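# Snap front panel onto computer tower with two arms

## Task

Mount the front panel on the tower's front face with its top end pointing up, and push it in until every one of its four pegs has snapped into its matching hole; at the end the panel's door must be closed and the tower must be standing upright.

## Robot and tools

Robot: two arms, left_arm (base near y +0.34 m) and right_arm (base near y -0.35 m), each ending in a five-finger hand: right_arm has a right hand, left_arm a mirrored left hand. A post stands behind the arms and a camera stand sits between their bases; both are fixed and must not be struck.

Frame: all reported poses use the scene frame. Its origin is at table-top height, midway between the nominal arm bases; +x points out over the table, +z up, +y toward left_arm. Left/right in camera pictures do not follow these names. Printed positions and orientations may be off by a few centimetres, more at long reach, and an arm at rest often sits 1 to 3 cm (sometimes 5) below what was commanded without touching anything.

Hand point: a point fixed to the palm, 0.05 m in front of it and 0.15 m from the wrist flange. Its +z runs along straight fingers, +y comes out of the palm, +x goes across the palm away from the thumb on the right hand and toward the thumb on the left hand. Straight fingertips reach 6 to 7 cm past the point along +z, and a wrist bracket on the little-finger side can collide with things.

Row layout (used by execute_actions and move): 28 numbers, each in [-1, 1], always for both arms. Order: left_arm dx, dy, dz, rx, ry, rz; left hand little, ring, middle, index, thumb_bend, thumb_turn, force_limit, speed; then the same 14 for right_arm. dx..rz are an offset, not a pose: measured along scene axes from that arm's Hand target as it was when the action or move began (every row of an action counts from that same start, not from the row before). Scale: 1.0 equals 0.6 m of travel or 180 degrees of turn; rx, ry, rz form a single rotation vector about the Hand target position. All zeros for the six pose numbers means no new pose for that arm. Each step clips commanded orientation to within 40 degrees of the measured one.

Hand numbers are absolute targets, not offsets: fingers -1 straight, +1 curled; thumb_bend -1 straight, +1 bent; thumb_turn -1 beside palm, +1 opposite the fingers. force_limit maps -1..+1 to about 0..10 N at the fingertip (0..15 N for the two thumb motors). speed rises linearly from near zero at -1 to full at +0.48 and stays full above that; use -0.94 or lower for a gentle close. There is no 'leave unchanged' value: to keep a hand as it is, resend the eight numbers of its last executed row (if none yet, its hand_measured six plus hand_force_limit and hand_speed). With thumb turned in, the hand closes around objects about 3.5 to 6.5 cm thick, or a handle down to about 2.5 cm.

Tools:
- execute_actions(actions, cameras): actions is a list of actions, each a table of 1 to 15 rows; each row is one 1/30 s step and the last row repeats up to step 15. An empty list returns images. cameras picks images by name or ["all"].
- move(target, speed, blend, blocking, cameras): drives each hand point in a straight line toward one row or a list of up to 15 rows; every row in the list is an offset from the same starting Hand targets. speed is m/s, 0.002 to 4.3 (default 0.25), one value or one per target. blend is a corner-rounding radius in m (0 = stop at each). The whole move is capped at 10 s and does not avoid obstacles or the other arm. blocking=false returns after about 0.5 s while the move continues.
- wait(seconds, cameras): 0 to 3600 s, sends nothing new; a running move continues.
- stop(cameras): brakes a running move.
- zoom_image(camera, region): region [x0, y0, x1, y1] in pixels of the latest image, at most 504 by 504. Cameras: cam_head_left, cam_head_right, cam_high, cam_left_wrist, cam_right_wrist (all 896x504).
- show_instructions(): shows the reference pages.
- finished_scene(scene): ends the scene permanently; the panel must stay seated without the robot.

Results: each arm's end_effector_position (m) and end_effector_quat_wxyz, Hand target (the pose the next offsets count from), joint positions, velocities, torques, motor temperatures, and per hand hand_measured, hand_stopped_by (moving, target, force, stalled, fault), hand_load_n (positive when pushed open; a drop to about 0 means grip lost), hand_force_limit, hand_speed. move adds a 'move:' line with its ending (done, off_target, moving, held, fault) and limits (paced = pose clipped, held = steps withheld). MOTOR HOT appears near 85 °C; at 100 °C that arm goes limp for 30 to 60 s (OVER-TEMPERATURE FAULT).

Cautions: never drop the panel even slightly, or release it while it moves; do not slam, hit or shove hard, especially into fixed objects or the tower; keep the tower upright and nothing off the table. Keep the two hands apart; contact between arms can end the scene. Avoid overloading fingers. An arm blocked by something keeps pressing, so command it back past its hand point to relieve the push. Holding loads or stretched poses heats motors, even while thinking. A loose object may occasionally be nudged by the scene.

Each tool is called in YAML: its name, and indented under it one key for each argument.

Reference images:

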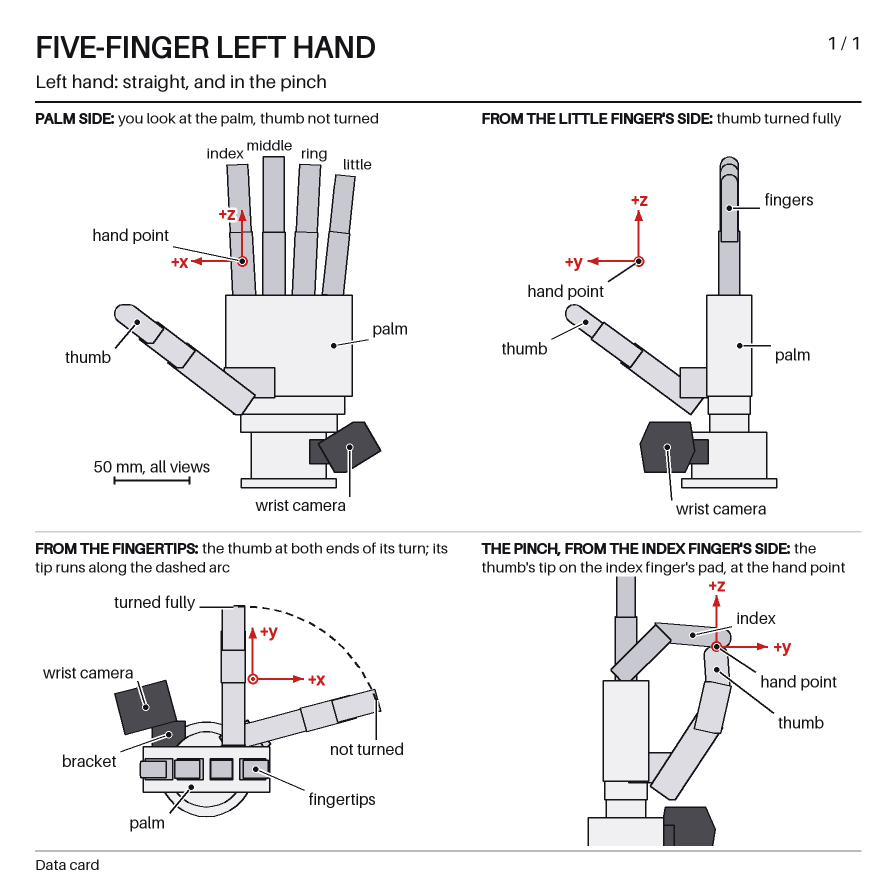

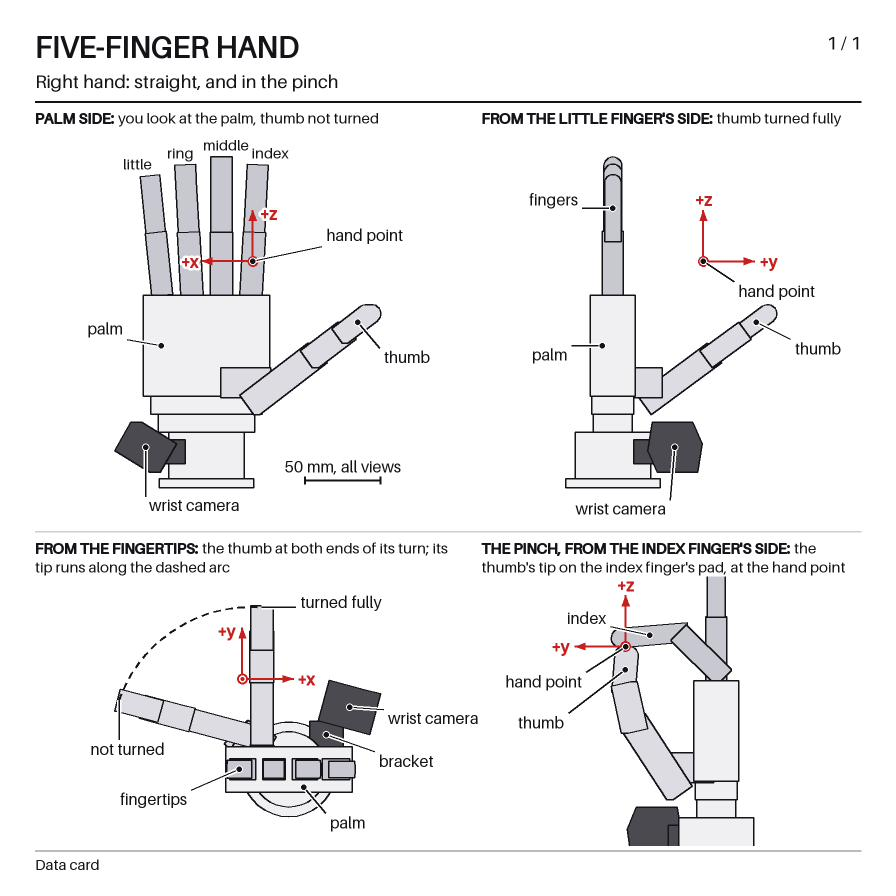

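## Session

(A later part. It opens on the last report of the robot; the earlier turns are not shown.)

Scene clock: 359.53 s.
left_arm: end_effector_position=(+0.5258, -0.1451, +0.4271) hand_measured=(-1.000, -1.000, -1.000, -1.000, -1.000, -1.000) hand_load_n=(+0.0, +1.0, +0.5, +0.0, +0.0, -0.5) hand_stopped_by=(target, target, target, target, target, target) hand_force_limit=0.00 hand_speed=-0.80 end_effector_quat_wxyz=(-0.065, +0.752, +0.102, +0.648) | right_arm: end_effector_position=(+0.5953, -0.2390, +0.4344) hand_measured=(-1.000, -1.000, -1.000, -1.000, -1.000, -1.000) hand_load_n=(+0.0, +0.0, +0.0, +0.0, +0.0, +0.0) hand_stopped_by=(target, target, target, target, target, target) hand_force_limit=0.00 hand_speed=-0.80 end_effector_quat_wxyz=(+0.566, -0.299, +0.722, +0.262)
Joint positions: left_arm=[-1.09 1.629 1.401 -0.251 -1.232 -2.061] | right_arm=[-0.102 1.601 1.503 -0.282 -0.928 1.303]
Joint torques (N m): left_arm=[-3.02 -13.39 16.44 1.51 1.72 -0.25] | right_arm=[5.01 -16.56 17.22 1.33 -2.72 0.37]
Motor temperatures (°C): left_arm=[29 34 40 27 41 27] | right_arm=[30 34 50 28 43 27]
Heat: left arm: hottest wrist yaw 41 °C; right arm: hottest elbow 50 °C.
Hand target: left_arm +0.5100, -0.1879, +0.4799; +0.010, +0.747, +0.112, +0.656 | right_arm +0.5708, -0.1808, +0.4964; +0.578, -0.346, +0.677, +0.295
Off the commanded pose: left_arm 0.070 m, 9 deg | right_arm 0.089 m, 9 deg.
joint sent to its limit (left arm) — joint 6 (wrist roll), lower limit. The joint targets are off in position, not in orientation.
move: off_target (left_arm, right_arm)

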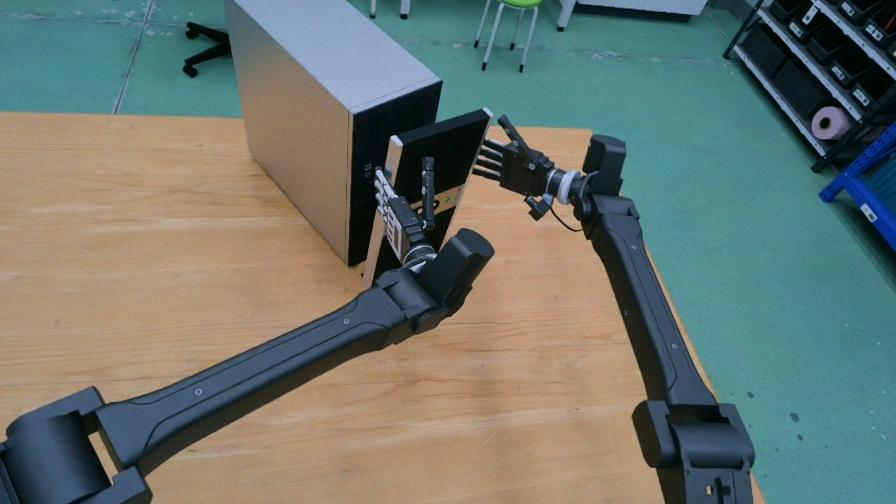

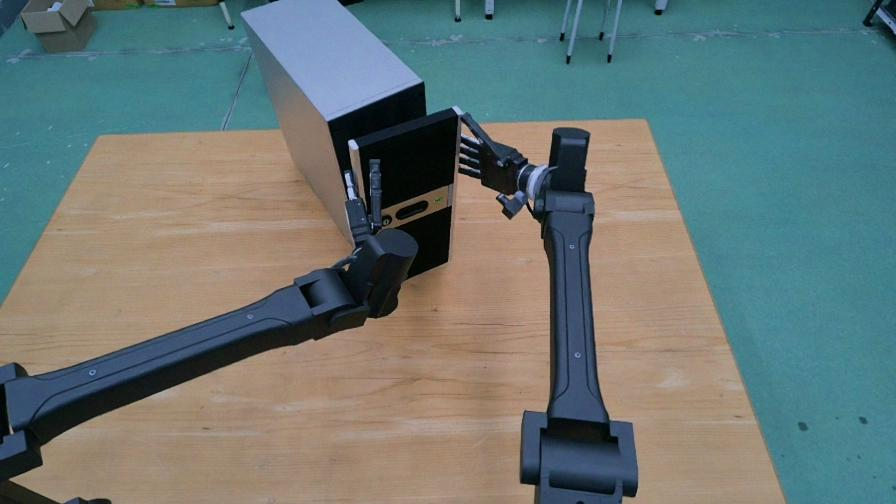

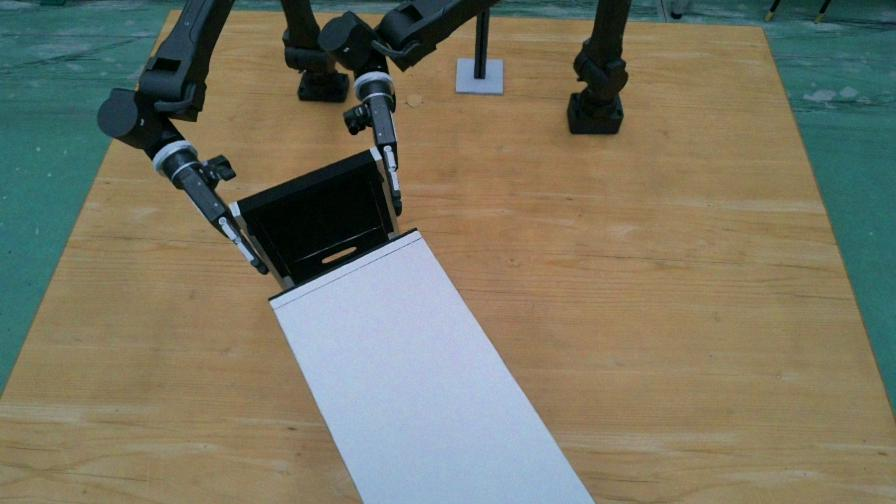

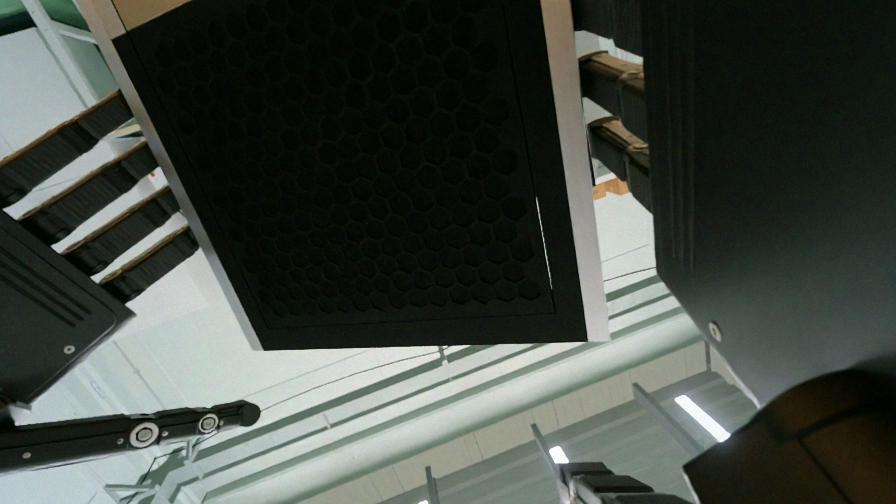

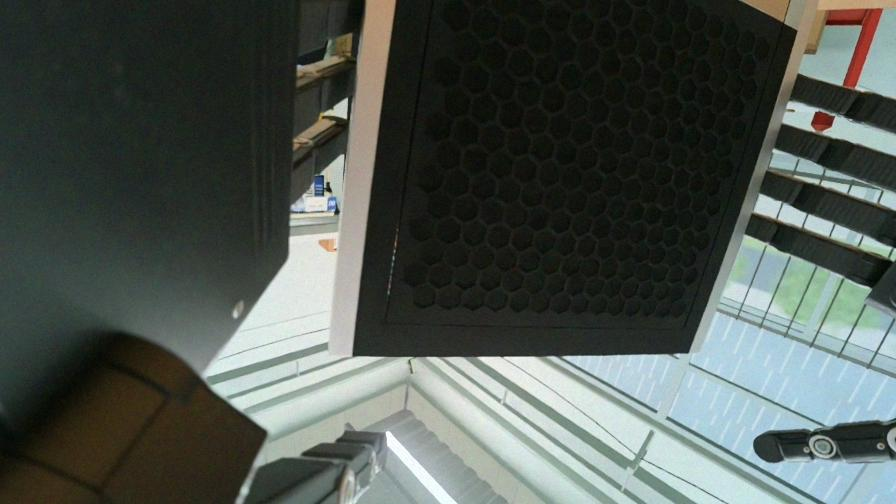

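execute_actions:
  actions: []

Scene clock: 367.87 s.
left_arm: end_effector_position=(+0.5258, -0.1451, +0.4271) hand_measured=(-1.000, -1.000, -1.000, -1.000, -1.000, -1.000) hand_load_n=(+0.0, +0.5, +0.5, +0.0, +0.0, +0.0) hand_stopped_by=(target, target, target, target, target, target) hand_force_limit=0.00 hand_speed=-0.80 end_effector_quat_wxyz=(-0.065, +0.752, +0.102, +0.648) | right_arm: end_effector_position=(+0.5953, -0.2390, +0.4344) hand_measured=(-1.000, -1.000, -1.000, -1.000, -1.000, -1.000) hand_load_n=(+0.0, +0.5, +0.0, +0.0, +0.0, +0.0) hand_stopped_by=(target, target, target, target, target, target) hand_force_limit=0.00 hand_speed=-0.80 end_effector_quat_wxyz=(+0.566, -0.299, +0.722, +0.262)
Joint positions: left_arm=[-1.09 1.629 1.401 -0.251 -1.232 -2.062] | right_arm=[-0.102 1.601 1.503 -0.282 -0.928 1.303]
Joint velocities: within noise
Joint torques (N m): left_arm=[-3.08 -13.39 16.44 1.52 1.73 -0.26] | right_arm=[5.01 -16.15 16.99 1.39 -2.74 0.33]
Motor temperatures (°C): left_arm=[29 34 41 27 39 27] | right_arm=[30 34 51 28 43 27]
Heat: left arm: hottest elbow 41 °C; right arm: hottest elbow 51 °C.
Hand target: left_arm +0.5100, -0.1879, +0.4799; +0.010, +0.747, +0.112, +0.656 | right_arm +0.5708, -0.1808, +0.4964; +0.578, -0.346, +0.677, +0.295
Off the commanded pose: left_arm 0.070 m, 9 deg | right_arm 0.089 m, 9 deg.

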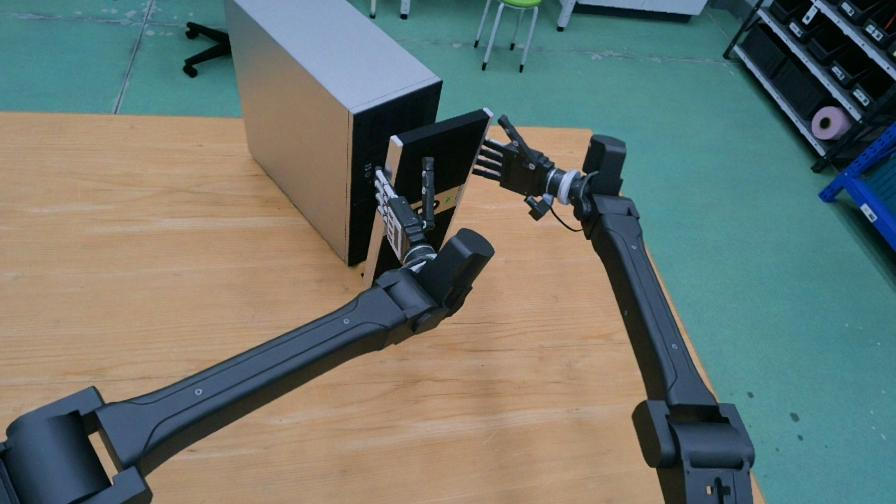

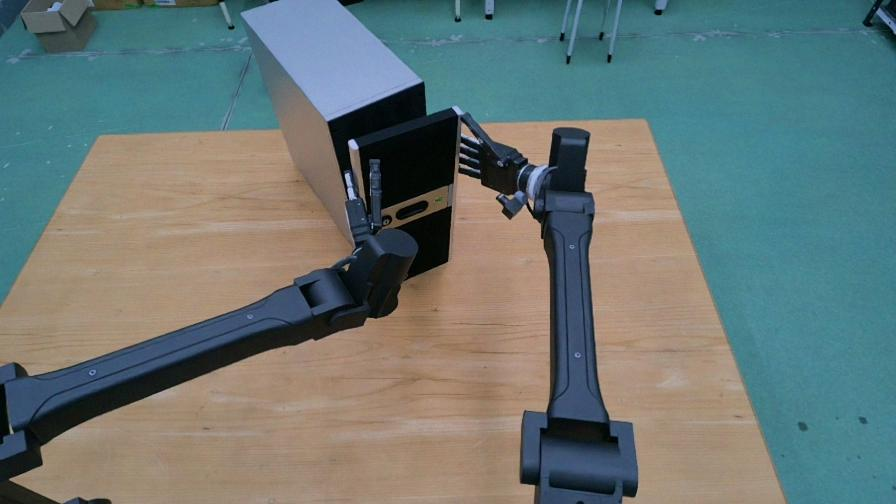

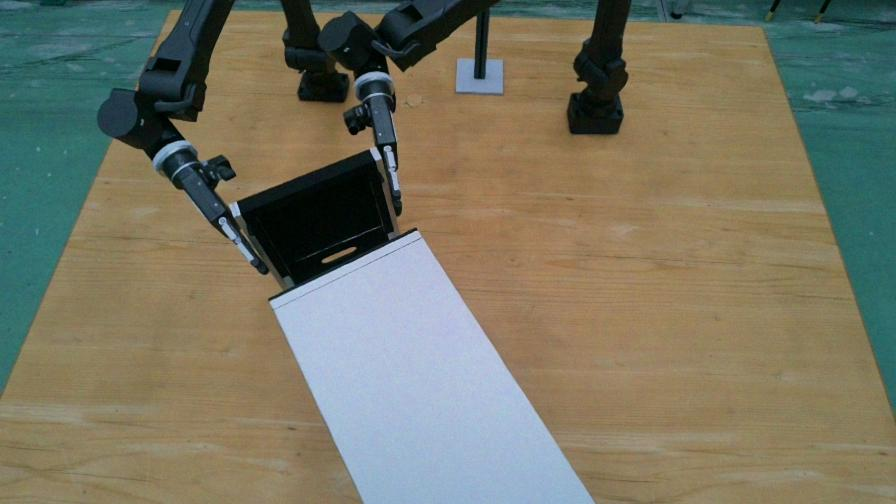

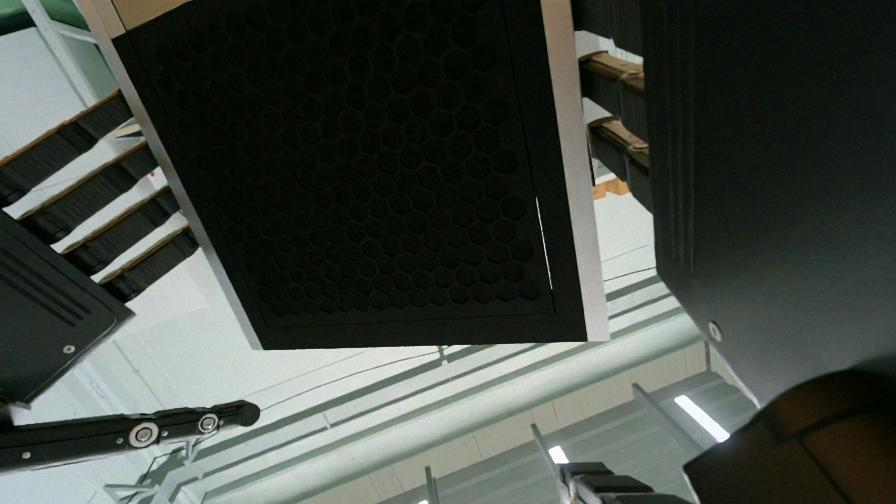

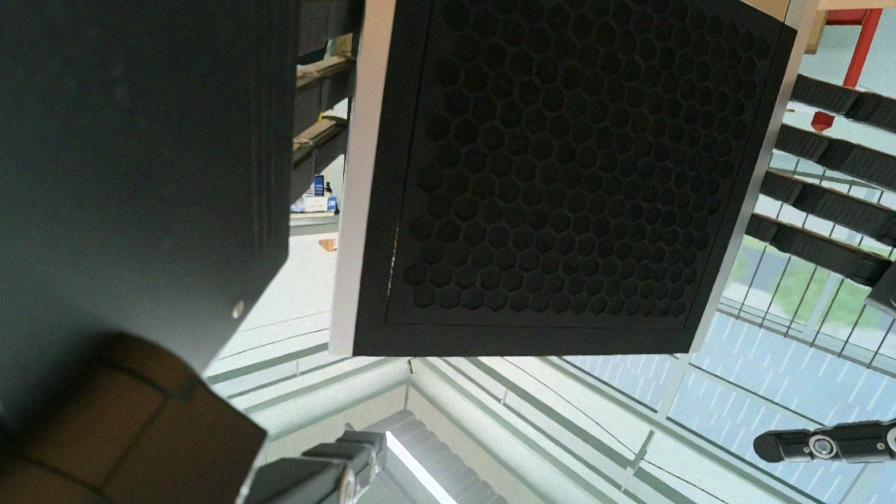

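zoom_image:
  camera: "cam_high"
  region: [200, 130, 450, 330]

zoom_image:
  camera: "cam_head_right"
  region: [300, 60, 500, 300]

zoom_image:
  camera: "cam_head_left"
  region: [320, 60, 520, 300]

Scaled by 2.016.

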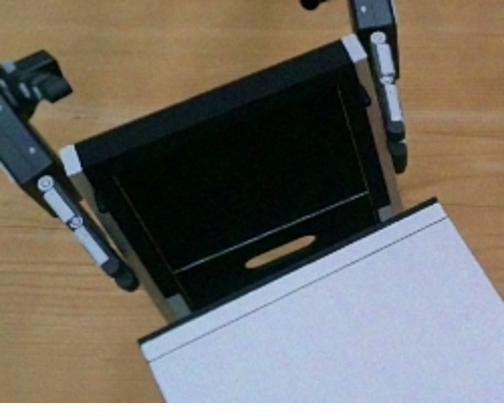

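Scaled by 2.100.

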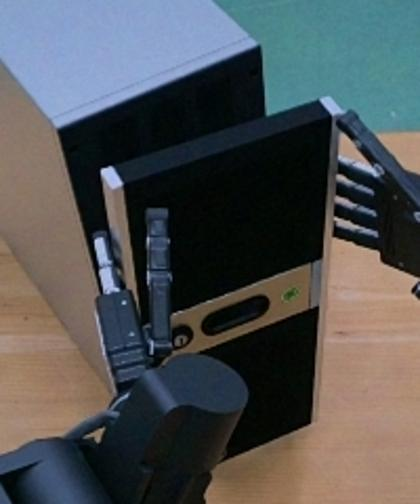

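Scaled by 2.100.

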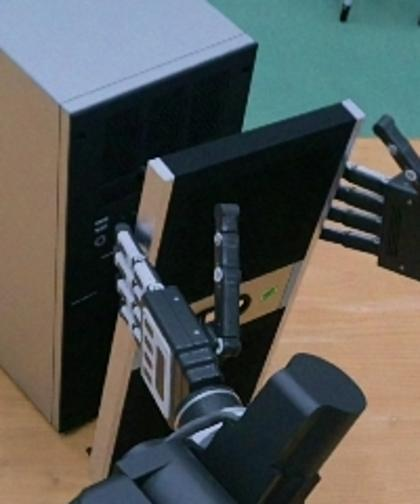

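zoom_image:
  camera: "cam_head_right"
  region: [310, 70, 470, 160]

zoom_image:
  camera: "cam_head_left"
  region: [340, 70, 500, 160]

Scaled by 3.150.

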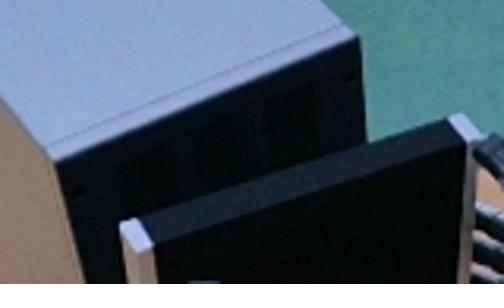

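Scaled by 3.150.

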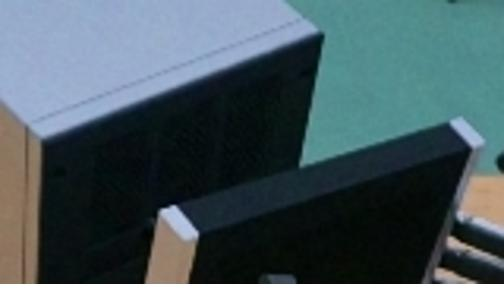

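move:
  target: [0.0030,-0.0168,0,0,0,0.0194,-1,-1,-1,-1,-1,-1,0,-0.8,0.0125,-0.0098,0.0083,0,0,0.0194,-1,-1,-1,-1,-1,-1,0,-0.8]
  speed: 0.04
  cameras: ["cam_head_left","cam_head_right","cam_high"]

Scene clock: 393.33 s.
left_arm: end_effector_position=(+0.5215, -0.1487, +0.4471) hand_measured=(-1.000, -1.000, -1.000, -1.000, -1.000, -1.000) hand_load_n=(+0.0, +1.0, +0.0, +0.0, +0.0, +0.0) hand_stopped_by=(target, target, target, target, target, target) hand_force_limit=0.00 hand_speed=-0.80 end_effector_quat_wxyz=(-0.073, +0.736, +0.125, +0.661) | right_arm: end_effector_position=(+0.6004, -0.2378, +0.4572) hand_measured=(-1.000, -1.000, -1.000, -1.000, -1.000, -1.000) hand_load_n=(+0.0, +0.5, +0.0, +0.0, -0.5, +0.0) hand_stopped_by=(target, target, target, target, target, target) hand_force_limit=0.00 hand_speed=-0.80 end_effector_quat_wxyz=(+0.567, -0.319, +0.708, +0.275)
Joint positions: left_arm=[-1.109 1.645 1.446 -0.251 -1.305 -2.064] | right_arm=[-0.105 1.637 1.6 -0.342 -0.982 1.278]
Joint torques (N m): left_arm=[-2.84 -11.34 16.83 1.58 1.86 -0.23] | right_arm=[4.95 -15.09 16.54 0.94 -3.33 0.27]
Heat: left arm: hottest elbow 45 °C; right arm: hottest elbow 53 °C.
Hand target: left_arm +0.5119, -0.1981, +0.4799; -0.010, +0.743, +0.135, +0.656 | right_arm +0.5783, -0.1869, +0.5013; +0.569, -0.367, +0.667, +0.313
Off the commanded pose: left_arm 0.060 m, 7 deg | right_arm 0.071 m, 8 deg.
joint sent to its limit (left arm) — joint 6 (wrist roll), lower limit. The joint targets are off in position, not in orientation.
move: off_target (left_arm, right_arm)

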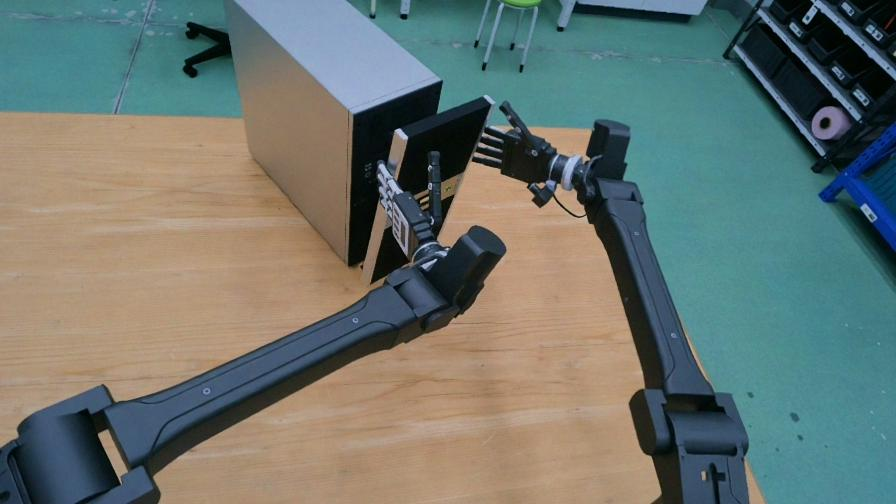

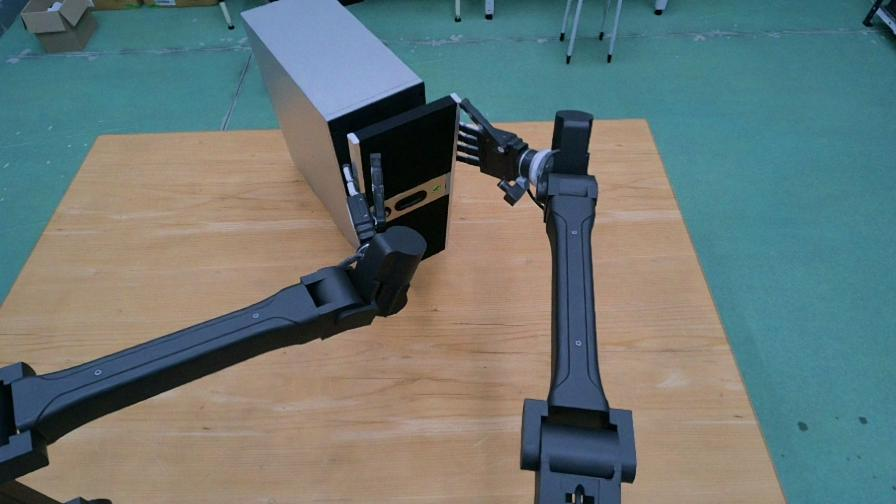

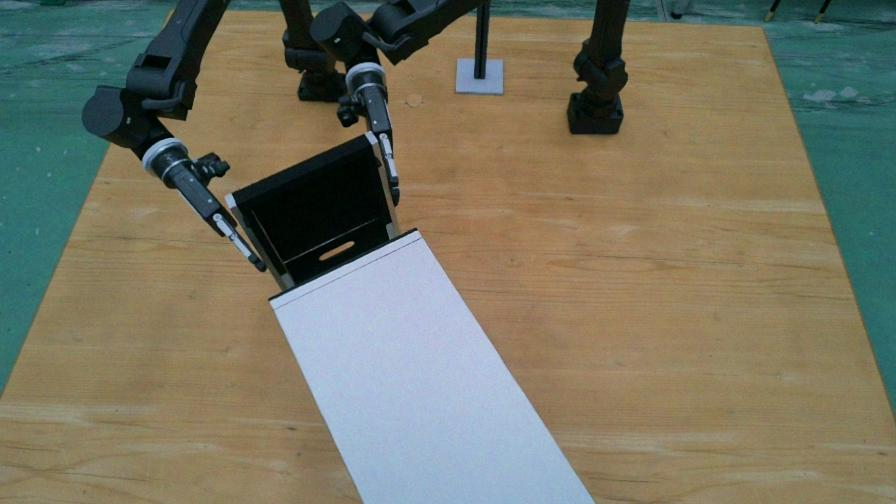

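zoom_image:
  camera: "cam_head_right"
  region: [310, 70, 470, 160]

zoom_image:
  camera: "cam_head_left"
  region: [340, 70, 500, 160]

zoom_image:
  camera: "cam_high"
  region: [210, 120, 450, 310]

Scaled by 3.150.

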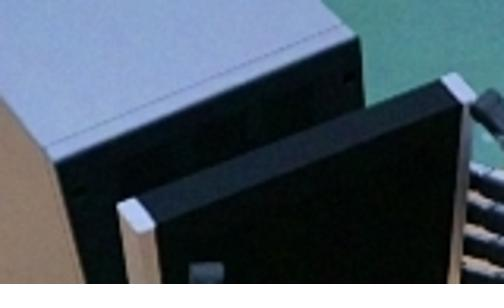

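Scaled by 3.150.

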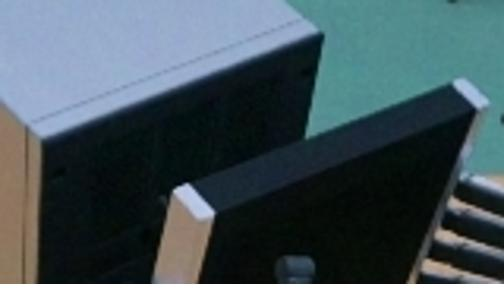

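Scaled by 2.100.

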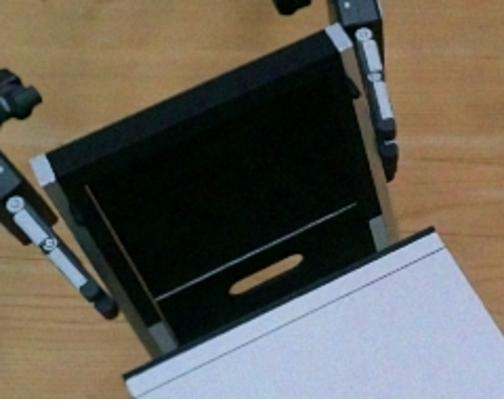

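move:
  target: [0.0338,0.008,-0.05,0,0,0,-1,-1,-1,-1,-1,-1,0,-0.8,0.0338,0.008,-0.0433,0,0,0,-1,-1,-1,-1,-1,-1,0,-0.8]
  speed: 0.04
  cameras: ["cam_head_left","cam_head_right","cam_high"]

zoom_image:
  camera: "cam_head_right"
  region: [310, 70, 470, 160]

zoom_image:
  camera: "cam_head_left"
  region: [340, 70, 500, 160]

zoom_image:
  camera: "cam_high"
  region: [210, 120, 450, 310]

Scene clock: 401.90 s.
left_arm: end_effector_position=(+0.5263, -0.1616, +0.4259) hand_measured=(-1.000, -1.000, -1.000, -1.000, -1.000, -1.000) hand_load_n=(+0.0, +1.5, +0.0, +0.0, +0.0, +0.0) hand_stopped_by=(target, target, target, target, target, target) hand_force_limit=0.00 hand_speed=-0.80 end_effector_quat_wxyz=(-0.070, +0.742, +0.113, +0.656) | right_arm: end_effector_position=(+0.6193, -0.2410, +0.4290) hand_measured=(-1.000, -1.000, -1.000, -1.000, -1.000, -1.000) hand_load_n=(+0.0, +0.5, +0.0, +0.0, +0.0, +0.0) hand_stopped_by=(target, target, target, target, target, target) hand_force_limit=0.00 hand_speed=-0.80 end_effector_quat_wxyz=(+0.562, -0.314, +0.714, +0.275)
Joint positions: left_arm=[-1.109 1.68 1.446 -0.232 -1.281 -2.064] | right_arm=[-0.105 1.689 1.6 -0.308 -0.973 1.278]
Joint torques (N m): left_arm=[0.09 -11.4 14.83 2.95 2.08 -0.23] | right_arm=[5.07 -15.44 16.39 1.7 -3.41 0.23]
Motor temperatures (°C): left_arm=[29 35 46 27 36 27] | right_arm=[30 35 55 28 45 27]
Heat: left arm: hottest elbow 46 °C; right arm: hottest elbow 55 °C.
Hand target: left_arm +0.5322, -0.1933, +0.4499; -0.010, +0.743, +0.134, +0.656 | right_arm +0.5987, -0.1821, +0.4752; +0.569, -0.367, +0.667, +0.313
Off the commanded pose: left_arm 0.040 m, 7 deg | right_arm 0.078 m, 9 deg.
joint sent to its limit (left arm) — joint 6 (wrist roll), lower limit. The joint targets are off in position, not in orientation.
move: off_target (left_arm, right_arm)

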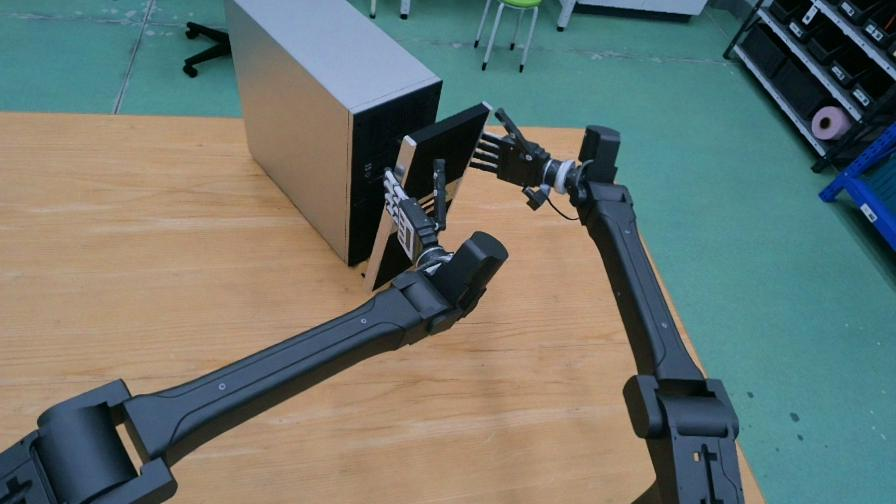

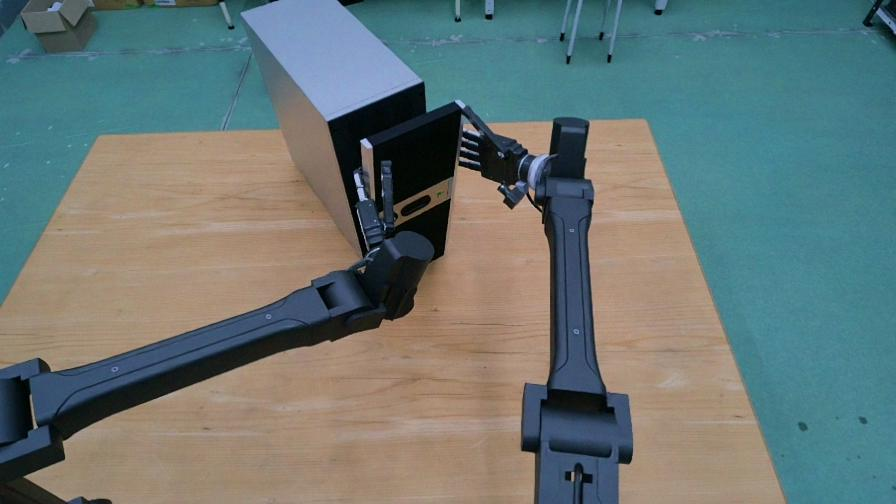

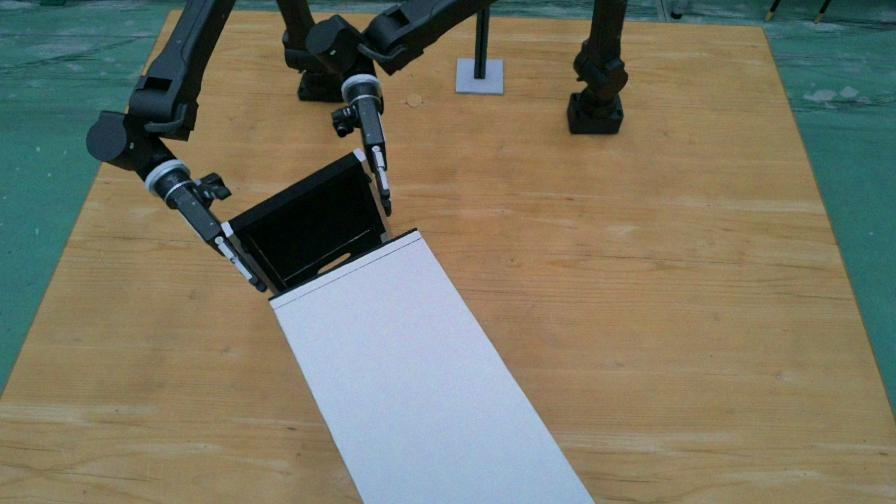

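Scaled by 3.150.

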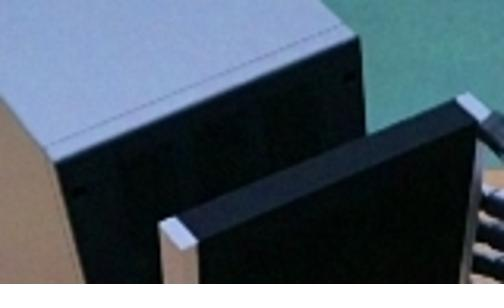

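Scaled by 3.150.

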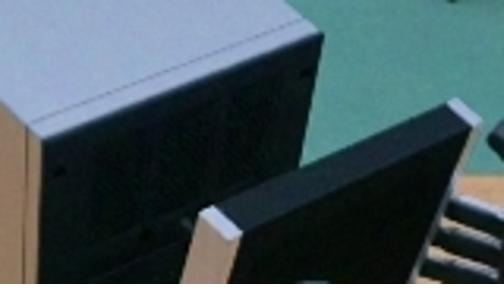

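Scaled by 2.100.

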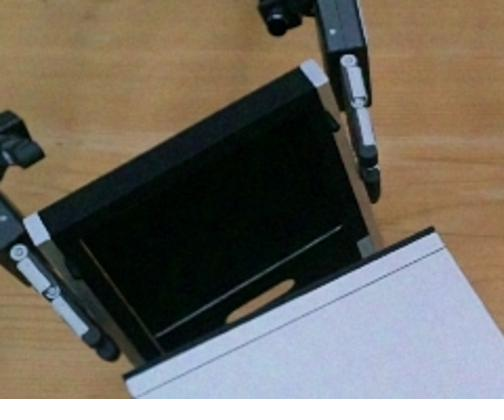

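move:
  target: [0.0328,0.0267,-0.03,0,0,0,-1,-1,-1,-1,-1,-1,0,-0.8,-0.0017,0.0105,-0.0033,0,0,0,-1,-1,-1,-1,-1,-1,0,-0.8]
  speed: 0.04
  cameras: ["cam_high"]

Scene clock: 411.80 s.
left_arm: end_effector_position=(+0.5539, -0.1457, +0.4213) hand_measured=(-1.000, -1.000, -1.000, -1.000, -1.000, -1.000) hand_load_n=(+0.0, +1.0, +0.0, +0.0, +0.0, +0.0) hand_stopped_by=(target, target, target, target, target, target) hand_force_limit=0.00 hand_speed=-0.80 end_effector_quat_wxyz=(-0.066, +0.743, +0.130, +0.653) | right_arm: end_effector_position=(+0.6205, -0.2415, +0.4296) hand_measured=(-1.000, -1.000, -1.000, -1.000, -1.000, -1.000) hand_load_n=(+0.0, +0.5, +0.0, +0.0, +0.0, +0.0) hand_stopped_by=(target, target, target, target, target, target) hand_force_limit=0.00 hand_speed=-0.80 end_effector_quat_wxyz=(+0.565, -0.314, +0.713, +0.271)
Joint positions: left_arm=[-1.057 1.692 1.446 -0.196 -1.244 -2.064] | right_arm=[-0.105 1.689 1.6 -0.3 -0.968 1.278]
Joint torques (N m): left_arm=[-0.91 -12.04 12.23 3.03 2.1 -0.23] | right_arm=[6.07 -16.56 15.34 2.04 -3.26 0.31]
Motor temperatures (°C): left_arm=[29 34 45 27 37 27] | right_arm=[30 35 57 28 46 27]
Heat: left arm: hottest elbow 45 °C; right arm: hottest elbow 57 °C.
Hand target: left_arm +0.5517, -0.1773, +0.4320; -0.010, +0.743, +0.135, +0.656 | right_arm +0.5976, -0.1758, +0.4733; +0.569, -0.367, +0.667, +0.313
Off the commanded pose: left_arm 0.033 m, 6 deg | right_arm 0.082 m, 9 deg.
joint sent to its limit (left arm) — joint 6 (wrist roll), lower limit. The joint targets still meet the commanded pose.
move: off_target (left_arm, right_arm)

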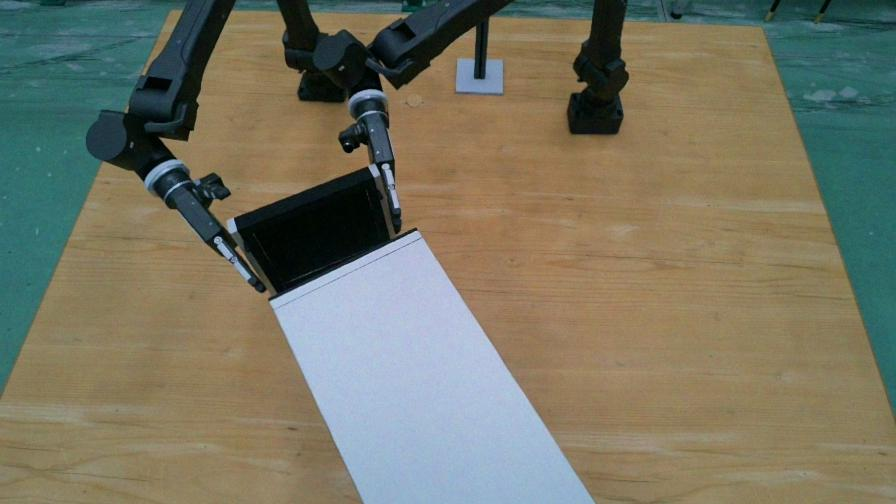

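move:
  target: [-0.0042,0.0072,0,0,0,0,-1,-1,-1,-1,-1,-1,0,-0.8,0.0138,0.0215,0.0067,0,0,0,-1,-1,-1,-1,-1,-1,0,-0.8]
  speed: 0.04
  cameras: ["cam_head_left","cam_head_right","cam_high"]

zoom_image:
  camera: "cam_head_right"
  region: [310, 70, 470, 160]

zoom_image:
  camera: "cam_head_left"
  region: [340, 70, 500, 160]

zoom_image:
  camera: "cam_high"
  region: [210, 120, 450, 310]

Scene clock: 415.53 s.
left_arm: end_effector_position=(+0.5539, -0.1460, +0.4219) hand_measured=(-1.000, -1.000, -1.000, -1.000, -1.000, -1.000) hand_load_n=(+0.5, +1.5, +0.0, +0.0, +0.0, -0.5) hand_stopped_by=(target, target, target, target, target, target) hand_force_limit=0.00 hand_speed=-0.80 end_effector_quat_wxyz=(-0.064, +0.743, +0.130, +0.654) | right_arm: end_effector_position=(+0.6251, -0.2374, +0.4356) hand_measured=(-1.000, -1.000, -1.000, -1.000, -1.000, -1.000) hand_load_n=(+0.0, +0.5, +0.0, +0.0, +0.0, +0.0) hand_stopped_by=(target, target, target, target, target, target) hand_force_limit=0.00 hand_speed=-0.80 end_effector_quat_wxyz=(+0.570, -0.315, +0.712, +0.263)
Joint positions: left_arm=[-1.057 1.692 1.446 -0.193 -1.243 -2.064] | right_arm=[-0.095 1.691 1.617 -0.3 -0.946 1.279]
Joint torques (N m): left_arm=[-0.73 -12.98 11.08 2.95 2.03 -0.24] | right_arm=[6.59 -15.68 16.38 1.78 -3.27 0.45]
Motor temperatures (°C): left_arm=[29 34 45 27 37 27] | right_arm=[30 35 57 28 46 27]
Heat: left arm: hottest elbow 45 °C; right arm: hottest elbow 57 °C.
Hand target: left_arm +0.5492, -0.1729, +0.4320; -0.010, +0.743, +0.135, +0.656 | right_arm +0.6059, -0.1629, +0.4775; +0.569, -0.367, +0.667, +0.313
Off the commanded pose: left_arm 0.029 m, 6 deg | right_arm 0.088 m, 10 deg.
joint sent to its limit (left arm) — joint 6 (wrist roll), lower limit. The joint targets still meet the commanded pose.
move: off_target (left_arm, right_arm)

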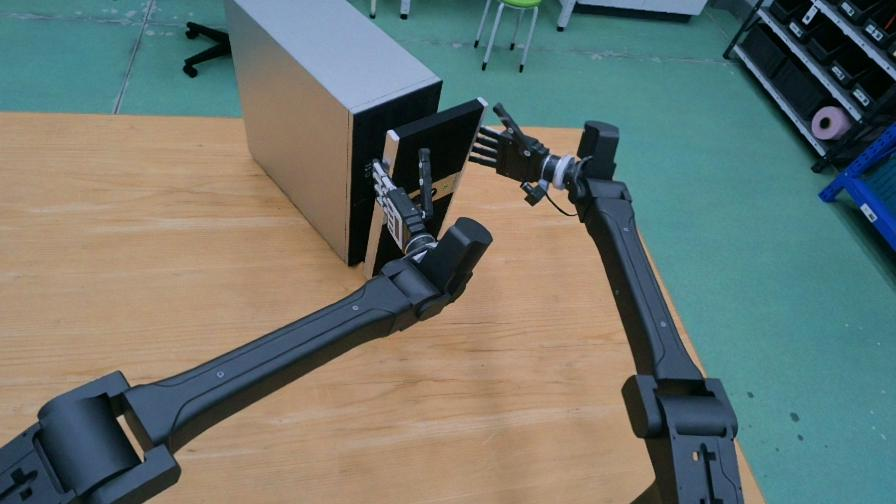

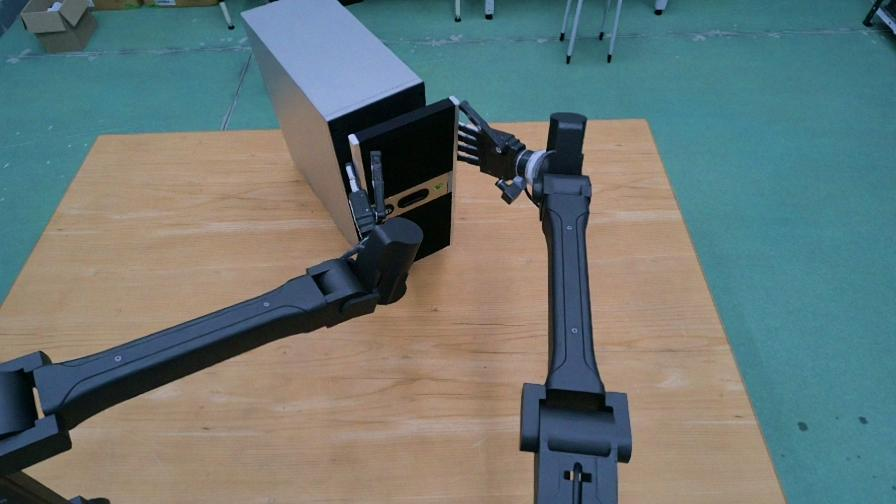

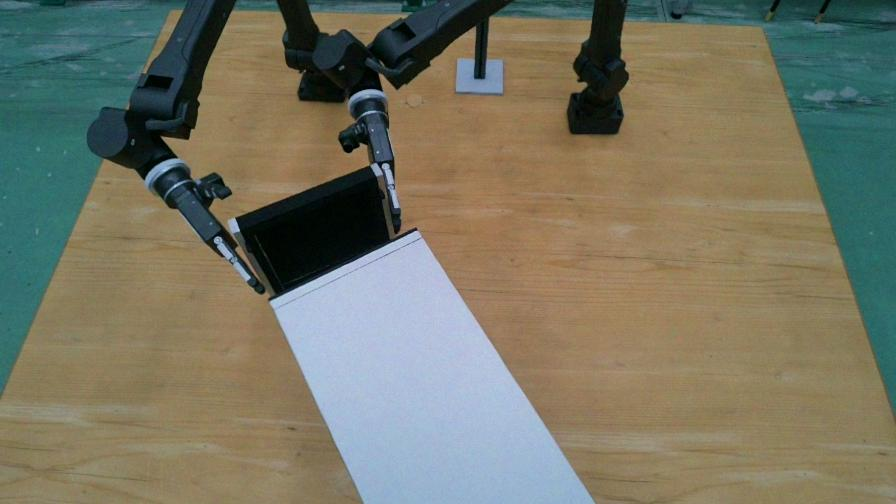

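Scaled by 3.150.

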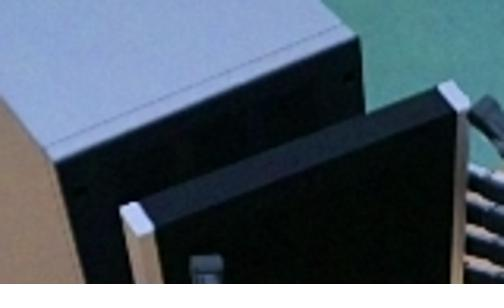

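Scaled by 3.150.

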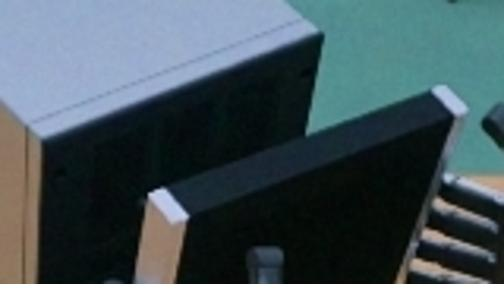

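Scaled by 2.100.

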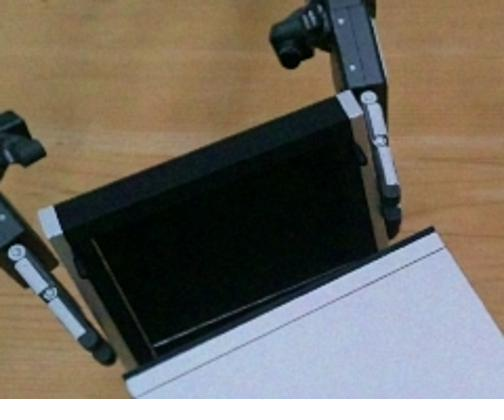

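move:
  target: [-0.0042,0.0072,-0.0133,0,0,0,-1,-1,-1,-1,-1,-1,0,-0.8,0.0037,0.0137,-0.0167,0,0,0,-1,-1,-1,-1,-1,-1,0,-0.8]
  speed: 0.04
  cameras: ["cam_high"]

Scene clock: 419.30 s.
left_arm: end_effector_position=(+0.5525, -0.1435, +0.4120) hand_measured=(-1.000, -1.000, -1.000, -1.000, -1.000, -1.000) hand_load_n=(+0.0, +1.0, +0.5, +0.0, +0.0, +0.0) hand_stopped_by=(target, target, target, target, target, target) hand_force_limit=0.00 hand_speed=-0.80 end_effector_quat_wxyz=(-0.063, +0.742, +0.132, +0.654) | right_arm: end_effector_position=(+0.6317, -0.2297, +0.4281) hand_measured=(-1.000, -1.000, -1.000, -1.000, -1.000, -1.000) hand_load_n=(+0.0, +0.5, +0.0, +0.0, +0.0, +0.0) hand_stopped_by=(target, target, target, target, target, target) hand_force_limit=0.00 hand_speed=-0.80 end_effector_quat_wxyz=(+0.570, -0.316, +0.712, +0.261)
Joint positions: left_arm=[-1.057 1.692 1.419 -0.166 -1.243 -2.069] | right_arm=[-0.081 1.707 1.617 -0.276 -0.931 1.284]
Joint torques (N m): left_arm=[-0.85 -13.33 10.77 2.84 2.06 -0.17] | right_arm=[7.12 -17.2 15.2 2.22 -3.37 0.41]
Motor temperatures (°C): left_arm=[29 34 44 27 37 27] | right_arm=[30 35 57 28 47 27]
Heat: left arm: hottest elbow 44 °C; right arm: hottest elbow 57 °C.
Hand target: left_arm +0.5467, -0.1686, +0.4239; -0.010, +0.743, +0.135, +0.656 | right_arm +0.6080, -0.1545, +0.4676; +0.569, -0.367, +0.666, +0.313
Off the commanded pose: left_arm 0.028 m, 6 deg | right_arm 0.088 m, 10 deg.
joint sent to its limit (left arm) — joint 6 (wrist roll), lower limit. The joint targets still meet the commanded pose.
move: off_target (left_arm, right_arm)

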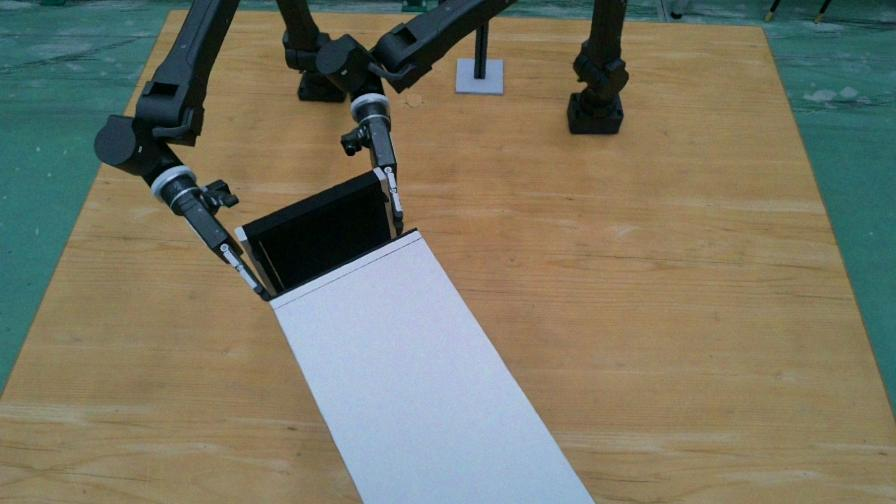

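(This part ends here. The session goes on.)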